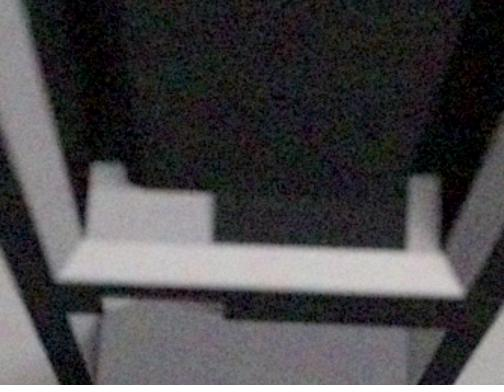

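Scene clock: 491.13 s.
Joint torques (N m): left_arm=[-20.92 6.13 5.29 -8.33 3.35 -3.83 0.62] | right_arm=[-3.37 -0.14 -0.29 -1.72 0.08 -0.39 0.03]
External joint torques (N m): left_arm=[3.45 -7.15 3.68 1.71 2.8 -2.47 0.61] | right_arm=[0.18 0.4 -0.3 -0.28 0.02 0.17 0.02]
Motor temperatures (°C): left_arm=[42 38 37 45 42 46 39] | right_arm=[40 38 42 44 41 39 40]
Wrist force (N): left_arm=[-7.9 -19.3 39.4] | right_arm=[-3.3 0.4 -6.8]
Wrist torque (N m): left_arm=[-0.08 0.35 -0.29] | right_arm=[0.03 -0.36 0.06]
Wrist force, peak (N): left_arm=[6.7 -46.8 58.8] | right_arm=[-3.8 1.4 -6.5]
move: done
base_odometry: x=+0.958 y=-0.292 heading=-1.697
lidar_m: 0.58 0.71 0.63 1.38 1.61 1.17 1.12 1.17 1.60 1.36 0.51 0.39
base_status: not commanded
joint_positions: torso_squat_rad=+0.600 torso_shift_rad=+0.249 torso_pitch_rad=-0.002 torso_yaw_rad=+0.000 left_shoulder_pitch_rad=-1.126 left_shoulder_roll_rad=+0.700 left_shoulder_yaw_rad=+0.313 left_elbow_rad=-0.630 left_forearm_roll_rad=+0.448 left_wrist_pitch_rad=+1.258 left_hand_roll_rad=-1.945 left_gripper_m=+0.023 right_shoulder_pitch_rad=-0.046 right_shoulder_roll_rad=-0.005 right_shoulder_yaw_rad=+0.022 right_elbow_rad=-0.208 right_forearm_roll_rad=+0.047 right_wrist_pitch_rad=-0.016 right_hand_roll_rad=-0.009 right_gripper_m=+0.100 head_pan_rad=+0.400 head_tilt_rad=+0.500
joint_status: all done
wheel_motors_off: 0
motor_effort: left_wheel=+15(24) right_wheel=+5(6)
chest: x=-0.0864 y=-0.0001 z=+1.1497 quat_wxyz=(+1.000, +0.000, -0.001, +0.000) (m; base frame)
left_hand: x=+0.5383 y=+0.4459 z=+1.0741 quat_wxyz=(+0.664, +0.248, -0.247, -0.661) (m; base frame)
left_hand_status: reached (checked arc, planned for 2.5 s): 1 mm and 0.1 deg off.
right_hand: x=+0.0530 y=-0.2190 z=+0.4777 quat_wxyz=(+0.990, -0.003, -0.135, +0.038) (m; base frame)
pictures: none
No camera images: "cameras" was empty.

Scene clock: 491.73 s.
Joint torques (N m): left_arm=[-21.91 11.47 3.53 -8.84 0.91 -1.7 0.16] | right_arm=[-3.73 0.01 -0.4 -1.66 0.08 -0.41 0]
External joint torques (N m): left_arm=[2.46 -1.8 1.92 1.21 0.35 -0.34 0.15] | right_arm=[-0.23 0.57 -0.4 -0.25 0.02 0.15 -0.01]
Motor temperatures (°C): left_arm=[42 38 37 45 42 46 39] | right_arm=[40 38 42 44 41 39 40]
Wrist force (N): left_arm=[0.2 -4.7 1.7] | right_arm=[-3.5 2.0 -6.4]
Wrist torque (N m): left_arm=[-0.09 0.17 0.10] | right_arm=[-0.16 -0.33 0.09]
Wrist force, peak (N): left_arm=[-7.8 -19.6 39.5] | right_arm=[-3.5 2.0 -6.4]
move: done
base_odometry: x=+0.958 y=-0.292 heading=-1.697
lidar_m: 0.58 0.72 0.63 1.37 1.60 1.17 1.12 1.17 1.59 1.36 0.49 0.40
base_status: not commanded
joint_positions: torso_squat_rad=+0.600 torso_shift_rad=+0.250 torso_pitch_rad=-0.001 torso_yaw_rad=+0.000 left_shoulder_pitch_rad=-1.125 left_shoulder_roll_rad=+0.699 left_shoulder_yaw_rad=+0.313 left_elbow_rad=-0.630 left_forearm_roll_rad=+0.448 left_wrist_pitch_rad=+1.258 left_hand_roll_rad=-1.945 left_gripper_m=+0.034 right_shoulder_pitch_rad=-0.046 right_shoulder_roll_rad=-0.005 right_shoulder_yaw_rad=+0.022 right_elbow_rad=-0.208 right_forearm_roll_rad=+0.047 right_wrist_pitch_rad=-0.016 right_hand_roll_rad=-0.009 right_gripper_m=+0.100 head_pan_rad=+0.400 head_tilt_rad=+0.500
joint_status: all done
wheel_motors_off: 0
motor_effort: left_wheel=-2(15) right_wheel=+2(6)
chest: x=-0.0855 y=+0.0002 z=+1.1497 quat_wxyz=(+1.000, +0.000, +0.000, +0.000) (m; base frame)
left_hand: x=+0.5396 y=+0.4452 z=+1.0724 quat_wxyz=(+0.664, +0.247, -0.247, -0.662) (m; base frame)
right_hand: x=+0.0528 y=-0.2192 z=+0.4776 quat_wxyz=(+0.990, -0.003, -0.134, +0.038) (m; base frame)
pictures: none
No camera images: "cameras" was empty.

Scene clock: 492.43 s.
Joint torques (N m): left_arm=[-21.98 11.7 3.55 -8.93 0.94 -1.67 0.15] | right_arm=[-3.68 0.13 -0.32 -1.64 0.12 -0.4 0.04]
External joint torques (N m): left_arm=[2.39 -1.57 1.94 1.12 0.38 -0.31 0.14] | right_arm=[-0.17 0.69 -0.33 -0.23 0.06 0.16 0.02]
Motor temperatures (°C): left_arm=[42 38 37 45 42 46 39] | right_arm=[40 38 42 44 41 39 40]
Wrist force (N): left_arm=[0.4 -4.5 1.1] | right_arm=[-2.4 1.5 -6.1]
Wrist torque (N m): left_arm=[-0.11 0.18 0.09] | right_arm=[-0.14 -0.20 0.06]
Wrist force, peak (N): left_arm=[0.4 -4.8 1.6] | right_arm=[-3.1 1.3 -6.7]
move: done
base_odometry: x=+0.958 y=-0.292 heading=-1.697
lidar_m: 0.59 0.71 0.64 1.37 1.59 1.17 1.11 1.17 1.59 1.37 0.50 0.41
base_status: not commanded
joint_positions: torso_squat_rad=+0.600 torso_shift_rad=+0.250 torso_pitch_rad=-0.001 torso_yaw_rad=+0.000 left_shoulder_pitch_rad=-1.125 left_shoulder_roll_rad=+0.699 left_shoulder_yaw_rad=+0.313 left_elbow_rad=-0.630 left_forearm_roll_rad=+0.448 left_wrist_pitch_rad=+1.258 left_hand_roll_rad=-1.945 left_gripper_m=+0.055 right_shoulder_pitch_rad=-0.046 right_shoulder_roll_rad=-0.005 right_shoulder_yaw_rad=+0.022 right_elbow_rad=-0.208 right_forearm_roll_rad=+0.047 right_wrist_pitch_rad=-0.016 right_hand_roll_rad=-0.009 right_gripper_m=+0.100 head_pan_rad=+0.400 head_tilt_rad=+0.500
joint_status: all done
wheel_motors_off: 0
motor_effort: left_wheel=-2(2) right_wheel=+2(3)
chest: x=-0.0855 y=+0.0002 z=+1.1497 quat_wxyz=(+1.000, +0.000, +0.000, +0.000) (m; base frame)
left_hand: x=+0.5396 y=+0.4452 z=+1.0724 quat_wxyz=(+0.664, +0.247, -0.247, -0.662) (m; base frame)
right_hand: x=+0.0528 y=-0.2192 z=+0.4776 quat_wxyz=(+0.990, -0.003, -0.134, +0.038) (m; base frame)
pictures: left_wrist_camera
camera_calibration:
left_wrist_camera: T_world_to_cam=[[0.0488611, -0.998756, -0.0099252, 0.430028], [-0.963642, -0.044525, -0.263461, 0.854257], [0.262692, 0.0224373, -0.964619, 0.954989], [0, 0, 0, 1]] pos_world=[0.551318, 0.446101, 1.15053]

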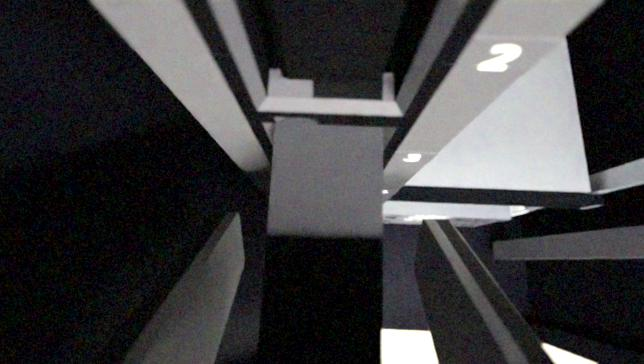

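Scaled by 2.965 from the camera's 644x364 image, which has a finer 1265x715 frame.

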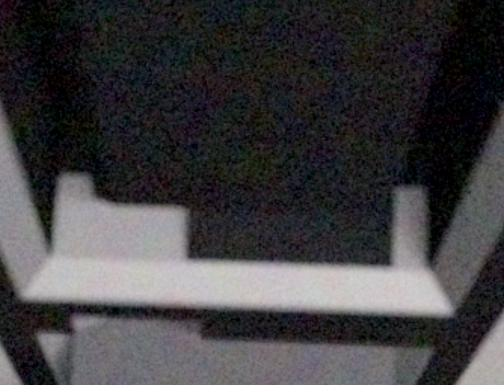

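Seated. Retreat and verify.

Request:
{"fn": "move", "kwargs": {"target": {"side":"left","x":0.508,"y":0.4454,"z":1.075,"quat_wxyz":[0.6637,0.2481,-0.2480,-0.6606]}, "min_time_s": 3, "cameras": []}}

Request:
{"fn": "move", "kwargs": {"target": {"side":"left","x":0.450,"y":0.4454,"z":1.085,"quat_wxyz":[0.6637,0.2481,-0.2480,-0.6606]}, "min_time_s": 4, "cameras": []}}

Request:
{"fn": "move", "kwargs": {"target": {"side":"left","x":0.425,"y":0.4454,"z":1.131,"quat_wxyz":[0.6637,0.2481,-0.2480,-0.6606]}, "min_time_s": 4}}

Request:
{"fn": "zoom_image", "kwargs": {"camera": "head_camera", "region": [260, 190, 390, 340]}}

Request:
{"fn": "move", "kwargs": {"target": {"side":"left","x":0.488,"y":0.4454,"z":1.131,"quat_wxyz":[0.6637,0.2481,-0.2480,-0.6606]}, "min_time_s": 4, "cameras": ["left_wrist_camera"]}}

Scene clock: 502.40 s.
Joint torques (N m): left_arm=[-21.35 11.66 4.26 -10.59 0.73 -1.18 0.13] | right_arm=[-3.64 -0.08 -0.07 -1.72 0.11 -0.37 -0.06]
External joint torques (N m): left_arm=[1.33 -2.46 1.86 -1.18 0.26 0.22 0.13] | right_arm=[-0.15 0.49 -0.07 -0.32 0.06 0.19 -0.07]
Motor temperatures (°C): left_arm=[42 38 37 45 41 46 39] | right_arm=[40 38 42 44 41 39 40]
Wrist force (N): left_arm=[-0.1 -3.2 -3.9] | right_arm=[-2.2 1.5 -5.9]
Wrist torque (N m): left_arm=[-0.03 0.07 0.10] | right_arm=[-0.13 -0.18 0.03]
Wrist force, peak (N): left_arm=[-0.3 4.0 13.3] | right_arm=[-3.1 1.2 -7.0]
move: done
base_odometry: x=+0.958 y=-0.292 heading=-1.698
lidar_m: 0.59 0.72 0.63 1.36 1.59 1.17 1.12 1.17 1.60 1.36 0.50 0.40
base_status: not commanded
joint_positions: torso_squat_rad=+0.600 torso_shift_rad=+0.250 torso_pitch_rad=+0.000 torso_yaw_rad=+0.000 left_shoulder_pitch_rad=-0.935 left_shoulder_roll_rad=+0.678 left_shoulder_yaw_rad=+0.358 left_elbow_rad=-1.002 left_forearm_roll_rad=+0.473 left_wrist_pitch_rad=+1.437 left_hand_roll_rad=-1.867 left_gripper_m=+0.055 right_shoulder_pitch_rad=-0.046 right_shoulder_roll_rad=-0.005 right_shoulder_yaw_rad=+0.022 right_elbow_rad=-0.208 right_forearm_roll_rad=+0.047 right_wrist_pitch_rad=-0.016 right_hand_roll_rad=-0.009 right_gripper_m=+0.100 head_pan_rad=+0.400 head_tilt_rad=+0.500
joint_status: all done
wheel_motors_off: 0
motor_effort: left_wheel=-5(6) right_wheel=+4(4)
chest: x=-0.0851 y=+0.0003 z=+1.1497 quat_wxyz=(+1.000, +0.000, +0.000, +0.000) (m; base frame)
left_hand: x=+0.5083 y=+0.4453 z=+1.0753 quat_wxyz=(+0.664, +0.247, -0.248, -0.661) (m; base frame)
left_hand_status: reached (checked arc, planned for 3.0 s): 0 mm and 0.1 deg off.
right_hand: x=+0.0527 y=-0.2193 z=+0.4775 quat_wxyz=(+0.990, -0.003, -0.134, +0.038) (m; base frame)
pictures: none
No camera images: "cameras" was empty.

Scene clock: 506.73 s.
Joint torques (N m): left_arm=[-18.28 12.22 4.97 -9.37 0.58 -1.13 0.09] | right_arm=[-3.41 0 -0.2 -1.72 0.18 -0.38 0.02]
External joint torques (N m): left_arm=[1.46 -2.29 1.9 -1.14 0.22 0.3 0.08] | right_arm=[0.08 0.57 -0.2 -0.32 0.12 0.18 0]
Motor temperatures (°C): left_arm=[42 38 37 45 41 45 39] | right_arm=[40 38 42 44 41 39 40]
Wrist force (N): left_arm=[0.1 -3.5 -4.1] | right_arm=[-2.6 0.7 -5.5]
Wrist torque (N m): left_arm=[0.00 0.09 0.09] | right_arm=[-0.06 -0.22 0.07]
Wrist force, peak (N): left_arm=[0.2 -3.6 -4.6] | right_arm=[-3.7 1.6 -6.6]
move: done
base_odometry: x=+0.958 y=-0.292 heading=-1.698
lidar_m: 0.59 0.72 0.63 1.38 1.61 1.16 1.12 1.17 1.59 1.36 0.50 0.40
base_status: not commanded
joint_positions: torso_squat_rad=+0.600 torso_shift_rad=+0.250 torso_pitch_rad=+0.000 torso_yaw_rad=+0.000 left_shoulder_pitch_rad=-0.733 left_shoulder_roll_rad=+0.670 left_shoulder_yaw_rad=+0.437 left_elbow_rad=-1.410 left_forearm_roll_rad=+0.528 left_wrist_pitch_rad=+1.653 left_hand_roll_rad=-1.791 left_gripper_m=+0.055 right_shoulder_pitch_rad=-0.046 right_shoulder_roll_rad=-0.005 right_shoulder_yaw_rad=+0.022 right_elbow_rad=-0.208 right_forearm_roll_rad=+0.047 right_wrist_pitch_rad=-0.016 right_hand_roll_rad=-0.009 right_gripper_m=+0.100 head_pan_rad=+0.400 head_tilt_rad=+0.500
joint_status: all done
wheel_motors_off: 0
motor_effort: left_wheel=-4(11) right_wheel=+3(6)
chest: x=-0.0851 y=+0.0003 z=+1.1497 quat_wxyz=(+1.000, +0.000, +0.000, +0.000) (m; base frame)
left_hand: x=+0.4500 y=+0.4454 z=+1.0856 quat_wxyz=(+0.664, +0.248, -0.248, -0.661) (m; base frame)
left_hand_status: reached (checked arc, planned for 4.0 s): 1 mm and 0.0 deg off.
right_hand: x=+0.0527 y=-0.2193 z=+0.4775 quat_wxyz=(+0.990, -0.003, -0.134, +0.038) (m; base frame)
pictures: none
No camera images: "cameras" was empty.

Scene clock: 511.07 s.
Joint torques (N m): left_arm=[-21.73 14.33 4.7 -8.28 0.59 -1.2 0.16] | right_arm=[-3.62 -0.01 -0.38 -1.79 0.15 -0.37 0.05]
External joint torques (N m): left_arm=[-2.75 -0.12 1.65 -1.06 0.3 0.23 0.16] | right_arm=[-0.13 0.56 -0.38 -0.38 0.09 0.19 0.03]
Motor temperatures (°C): left_arm=[42 38 37 45 41 45 39] | right_arm=[40 38 42 44 41 39 40]
Wrist force (N): left_arm=[-0.1 -3.6 -4.3] | right_arm=[-3.0 1.5 -5.4]
Wrist torque (N m): left_arm=[-0.01 0.08 0.08] | right_arm=[-0.09 -0.30 0.07]
Wrist force, peak (N): left_arm=[0.3 -4.0 -4.3] | right_arm=[-3.1 1.8 -6.8]
move: done
base_odometry: x=+0.958 y=-0.292 heading=-1.698
lidar_m: 0.59 0.70 0.64 1.36 1.60 1.18 1.12 1.16 1.61 1.36 0.51 0.40
base_status: not commanded
joint_positions: torso_squat_rad=+0.600 torso_shift_rad=+0.250 torso_pitch_rad=+0.000 torso_yaw_rad=+0.000 left_shoulder_pitch_rad=-0.765 left_shoulder_roll_rad=+0.726 left_shoulder_yaw_rad=+0.463 left_elbow_rad=-1.510 left_forearm_roll_rad=+0.567 left_wrist_pitch_rad=+1.805 left_hand_roll_rad=-1.747 left_gripper_m=+0.055 right_shoulder_pitch_rad=-0.046 right_shoulder_roll_rad=-0.005 right_shoulder_yaw_rad=+0.022 right_elbow_rad=-0.208 right_forearm_roll_rad=+0.047 right_wrist_pitch_rad=-0.016 right_hand_roll_rad=-0.009 right_gripper_m=+0.100 head_pan_rad=+0.400 head_tilt_rad=+0.500
joint_status: all done
wheel_motors_off: 0
motor_effort: left_wheel=-4(4) right_wheel=+3(4)
chest: x=-0.0851 y=+0.0003 z=+1.1497 quat_wxyz=(+1.000, +0.000, +0.000, +0.000) (m; base frame)
left_hand: x=+0.4252 y=+0.4455 z=+1.1306 quat_wxyz=(+0.664, +0.248, -0.248, -0.661) (m; base frame)
left_hand_status: reached (checked arc, planned for 4.0 s): 0 mm and 0.1 deg off.
right_hand: x=+0.0527 y=-0.2193 z=+0.4775 quat_wxyz=(+0.990, -0.003, -0.134, +0.038) (m; base frame)
pictures: head_camera, left_wrist_camera, right_wrist_camera
camera_calibration:
head_camera: T_world_to_cam=[[0.391761, -0.919984, -0.0123706, 0.0502673], [-0.418418, -0.16617, -0.892924, 1.24473], [0.81942, 0.354989, -0.450037, 0.596953], [0, 0, 0, 1]] pos_world=[0.0119688, 0.0411702, 1.38072]
left_wrist_camera: T_world_to_cam=[[0.050336, -0.998675, -0.010682, 0.436638], [-0.962946, -0.0456922, -0.265795, 0.762206], [0.264954, 0.0236652, -0.96397, 1.03891], [0, 0, 0, 1]] pos_world=[0.436722, 0.446301, 1.20873]
right_wrist_camera: T_world_to_cam=[[-0.960474, -0.0722359, -0.268833, 0.165018], [-0.190521, 0.874698, 0.445652, 0.019348], [0.202956, 0.479256, -0.853887, 0.578831], [0, 0, 0, 1]] pos_world=[0.0447051, -0.282411, 0.529996]

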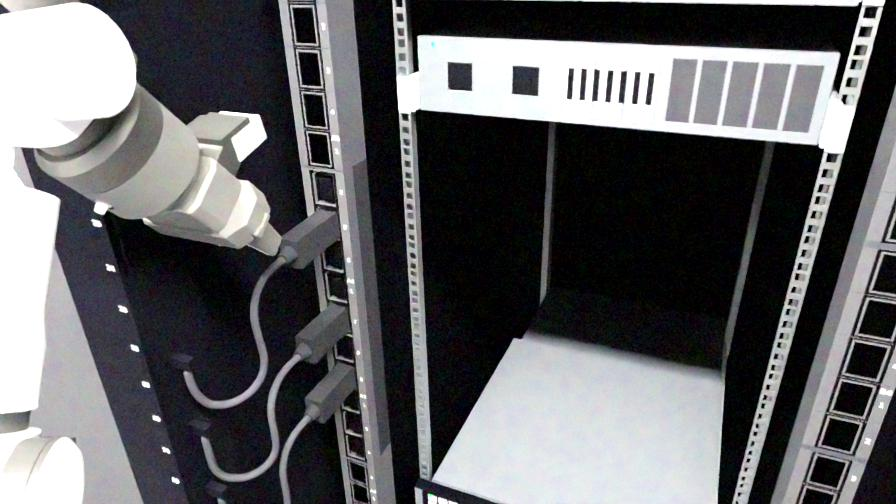

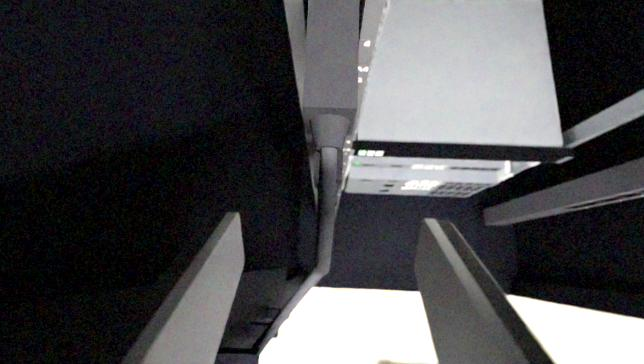

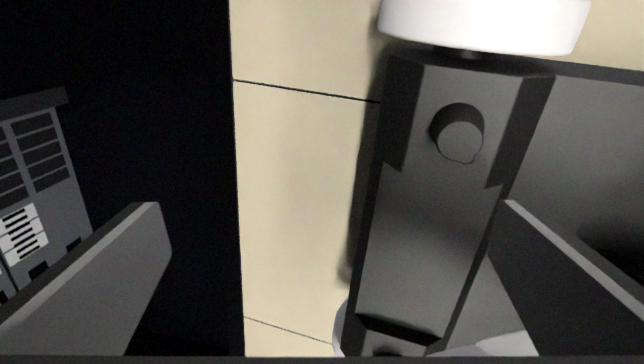

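Scaled by 3.360 from the camera's 896x504 image, which has a finer 1280x720 frame.

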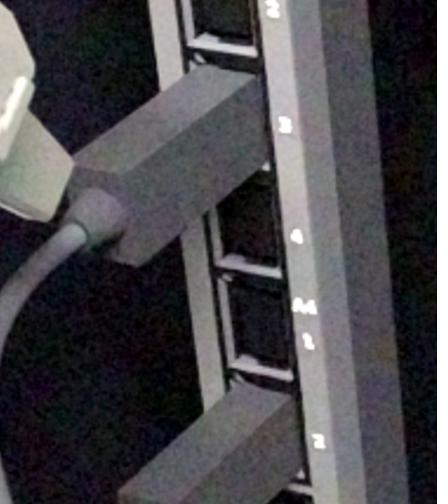

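Scene clock: 515.40 s.
Joint torques (N m): left_arm=[-24.89 13.68 0.89 -7.83 0.17 -1.58 -0.3] | right_arm=[-3.52 -0.18 -0.2 -1.61 0.09 -0.3 0]
External joint torques (N m): left_arm=[-2.88 -0.22 -1.72 0.75 -0.23 -0.16 -0.31] | right_arm=[-0.03 0.39 -0.2 -0.2 0.03 0.26 -0.01]
Motor temperatures (°C): left_arm=[42 38 37 45 41 45 39] | right_arm=[40 38 42 44 41 39 40]
Wrist force (N): left_arm=[0.3 -3.4 -4.1] | right_arm=[-1.8 1.5 -6.4]
Wrist torque (N m): left_arm=[0.00 0.12 0.07] | right_arm=[-0.12 -0.17 0.06]
Wrist force, peak (N): left_arm=[-0.1 -3.6 -4.5] | right_arm=[-2.9 1.7 -6.9]
move: done
base_odometry: x=+0.958 y=-0.292 heading=-1.698
lidar_m: 0.59 0.72 0.63 1.37 1.60 1.16 1.12 1.16 1.59 1.36 0.50 0.40
base_status: not commanded
joint_positions: torso_squat_rad=+0.600 torso_shift_rad=+0.250 torso_pitch_rad=+0.000 torso_yaw_rad=+0.000 left_shoulder_pitch_rad=-0.970 left_shoulder_roll_rad=+0.733 left_shoulder_yaw_rad=+0.361 left_elbow_rad=-1.127 left_forearm_roll_rad=+0.497 left_wrist_pitch_rad=+1.604 left_hand_roll_rad=-1.814 left_gripper_m=+0.055 right_shoulder_pitch_rad=-0.046 right_shoulder_roll_rad=-0.005 right_shoulder_yaw_rad=+0.022 right_elbow_rad=-0.208 right_forearm_roll_rad=+0.047 right_wrist_pitch_rad=-0.016 right_hand_roll_rad=-0.009 right_gripper_m=+0.100 head_pan_rad=+0.400 head_tilt_rad=+0.500
joint_status: all done
wheel_motors_off: 0
motor_effort: left_wheel=-4(4) right_wheel=+3(4)
chest: x=-0.0851 y=+0.0003 z=+1.1497 quat_wxyz=(+1.000, +0.000, +0.000, +0.000) (m; base frame)
left_hand: x=+0.4877 y=+0.4453 z=+1.1311 quat_wxyz=(+0.664, +0.249, -0.248, -0.660) (m; base frame)
left_hand_status: reached (checked arc, planned for 4.0 s): 0 mm and 0.1 deg off.
right_hand: x=+0.0527 y=-0.2193 z=+0.4775 quat_wxyz=(+0.990, -0.003, -0.134, +0.038) (m; base frame)
pictures: left_wrist_camera
camera_calibration:
left_wrist_camera: T_world_to_cam=[[0.0513825, -0.998628, -0.0100906, 0.432147], [-0.962199, -0.0467971, -0.268297, 0.825475], [0.267457, 0.023495, -0.963283, 1.02087], [0, 0, 0, 1]] pos_world=[0.499027, 0.446198, 1.20922]

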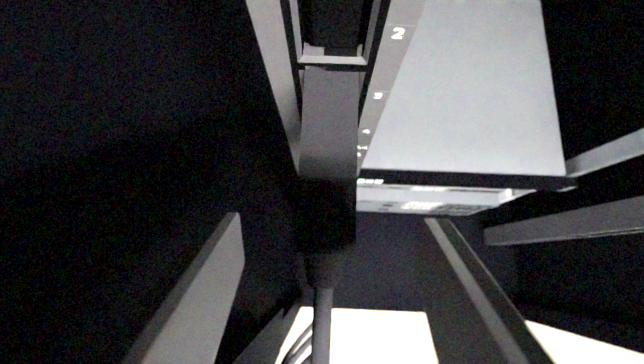

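Request:
{"fn": "move", "kwargs": {"target": {"side":"left","x":0.507,"y":0.4454,"z":1.1125,"quat_wxyz":[0.6637,0.2481,-0.2480,-0.6606]}, "min_time_s": 4, "cameras": ["left_wrist_camera"]}}

Request:
{"fn": "zoom_image", "kwargs": {"camera": "left_wrist_camera", "region": [250, 10, 420, 140]}}

Request:
{"fn": "zoom_image", "kwargs": {"camera": "left_wrist_camera", "region": [250, 230, 420, 360]}}

Scene clock: 525.40 s.
Joint torques (N m): left_arm=[-25.82 11.4 0.35 -8.42 0.32 -1.64 -0.37] | right_arm=[-3.71 -0.11 -0.11 -1.66 0.12 -0.35 0.03]
External joint torques (N m): left_arm=[-3.01 -2.41 -2.05 0.71 -0.13 -0.23 -0.38] | right_arm=[-0.22 0.46 -0.12 -0.25 0.06 0.21 0.02]
Motor temperatures (°C): left_arm=[42 38 37 45 41 45 39] | right_arm=[40 38 42 44 41 39 40]
Wrist force (N): left_arm=[-0.3 -3.3 -4.0] | right_arm=[-2.9 1.7 -6.0]
Wrist torque (N m): left_arm=[-0.03 0.04 0.07] | right_arm=[-0.19 -0.27 0.07]
Wrist force, peak (N): left_arm=[-0.1 -3.7 -4.4] | right_arm=[-3.6 2.3 -6.4]
move: done
base_odometry: x=+0.958 y=-0.292 heading=-1.698
lidar_m: 0.59 0.72 0.63 1.37 1.59 1.17 1.12 1.18 1.59 1.36 0.51 0.39
base_status: not commanded
joint_positions: torso_squat_rad=+0.600 torso_shift_rad=+0.250 torso_pitch_rad=+0.000 torso_yaw_rad=+0.000 left_shoulder_pitch_rad=-1.006 left_shoulder_roll_rad=+0.718 left_shoulder_yaw_rad=+0.341 left_elbow_rad=-0.995 left_forearm_roll_rad=+0.478 left_wrist_pitch_rad=+1.501 left_hand_roll_rad=-1.847 left_gripper_m=+0.055 right_shoulder_pitch_rad=-0.046 right_shoulder_roll_rad=-0.005 right_shoulder_yaw_rad=+0.022 right_elbow_rad=-0.208 right_forearm_roll_rad=+0.047 right_wrist_pitch_rad=-0.016 right_hand_roll_rad=-0.009 right_gripper_m=+0.100 head_pan_rad=+0.400 head_tilt_rad=+0.500
joint_status: all done
wheel_motors_off: 0
motor_effort: left_wheel=-5(5) right_wheel=+4(4)
chest: x=-0.0851 y=+0.0003 z=+1.1497 quat_wxyz=(+1.000, +0.000, +0.000, +0.000) (m; base frame)
left_hand: x=+0.5066 y=+0.4456 z=+1.1127 quat_wxyz=(+0.664, +0.249, -0.248, -0.660) (m; base frame)
left_hand_status: reached (checked arc, planned for 4.0 s): 0 mm and 0.1 deg off.
right_hand: x=+0.0527 y=-0.2193 z=+0.4775 quat_wxyz=(+0.990, -0.003, -0.134, +0.038) (m; base frame)
pictures: left_wrist_camera
camera_calibration:
left_wrist_camera: T_world_to_cam=[[0.0517939, -0.998603, -0.010506, 0.431561], [-0.96221, -0.0470846, -0.268206, 0.838791], [0.267337, 0.0240004, -0.963304, 0.998046], [0, 0, 0, 1]] pos_world=[0.517927, 0.446498, 1.19092]

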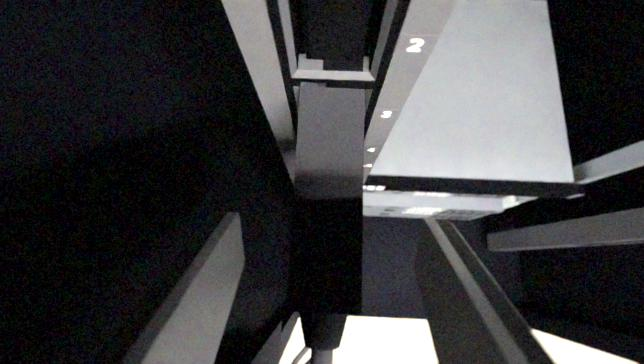

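Scaled by 2.965 from the camera's 644x364 image, which has a finer 1265x715 frame.

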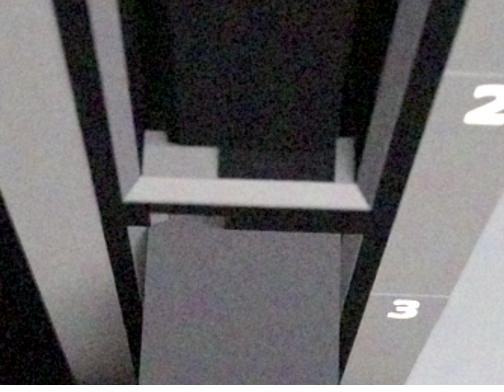

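Scaled by 2.965 from the camera's 644x364 image, which has a finer 1265x715 frame.

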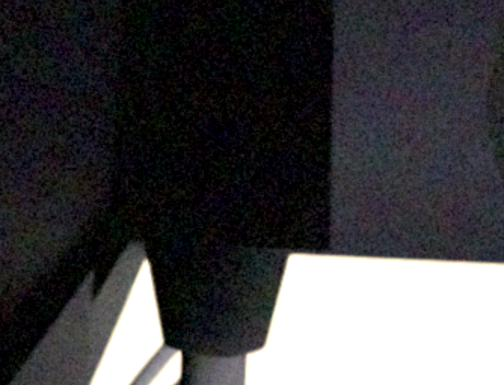

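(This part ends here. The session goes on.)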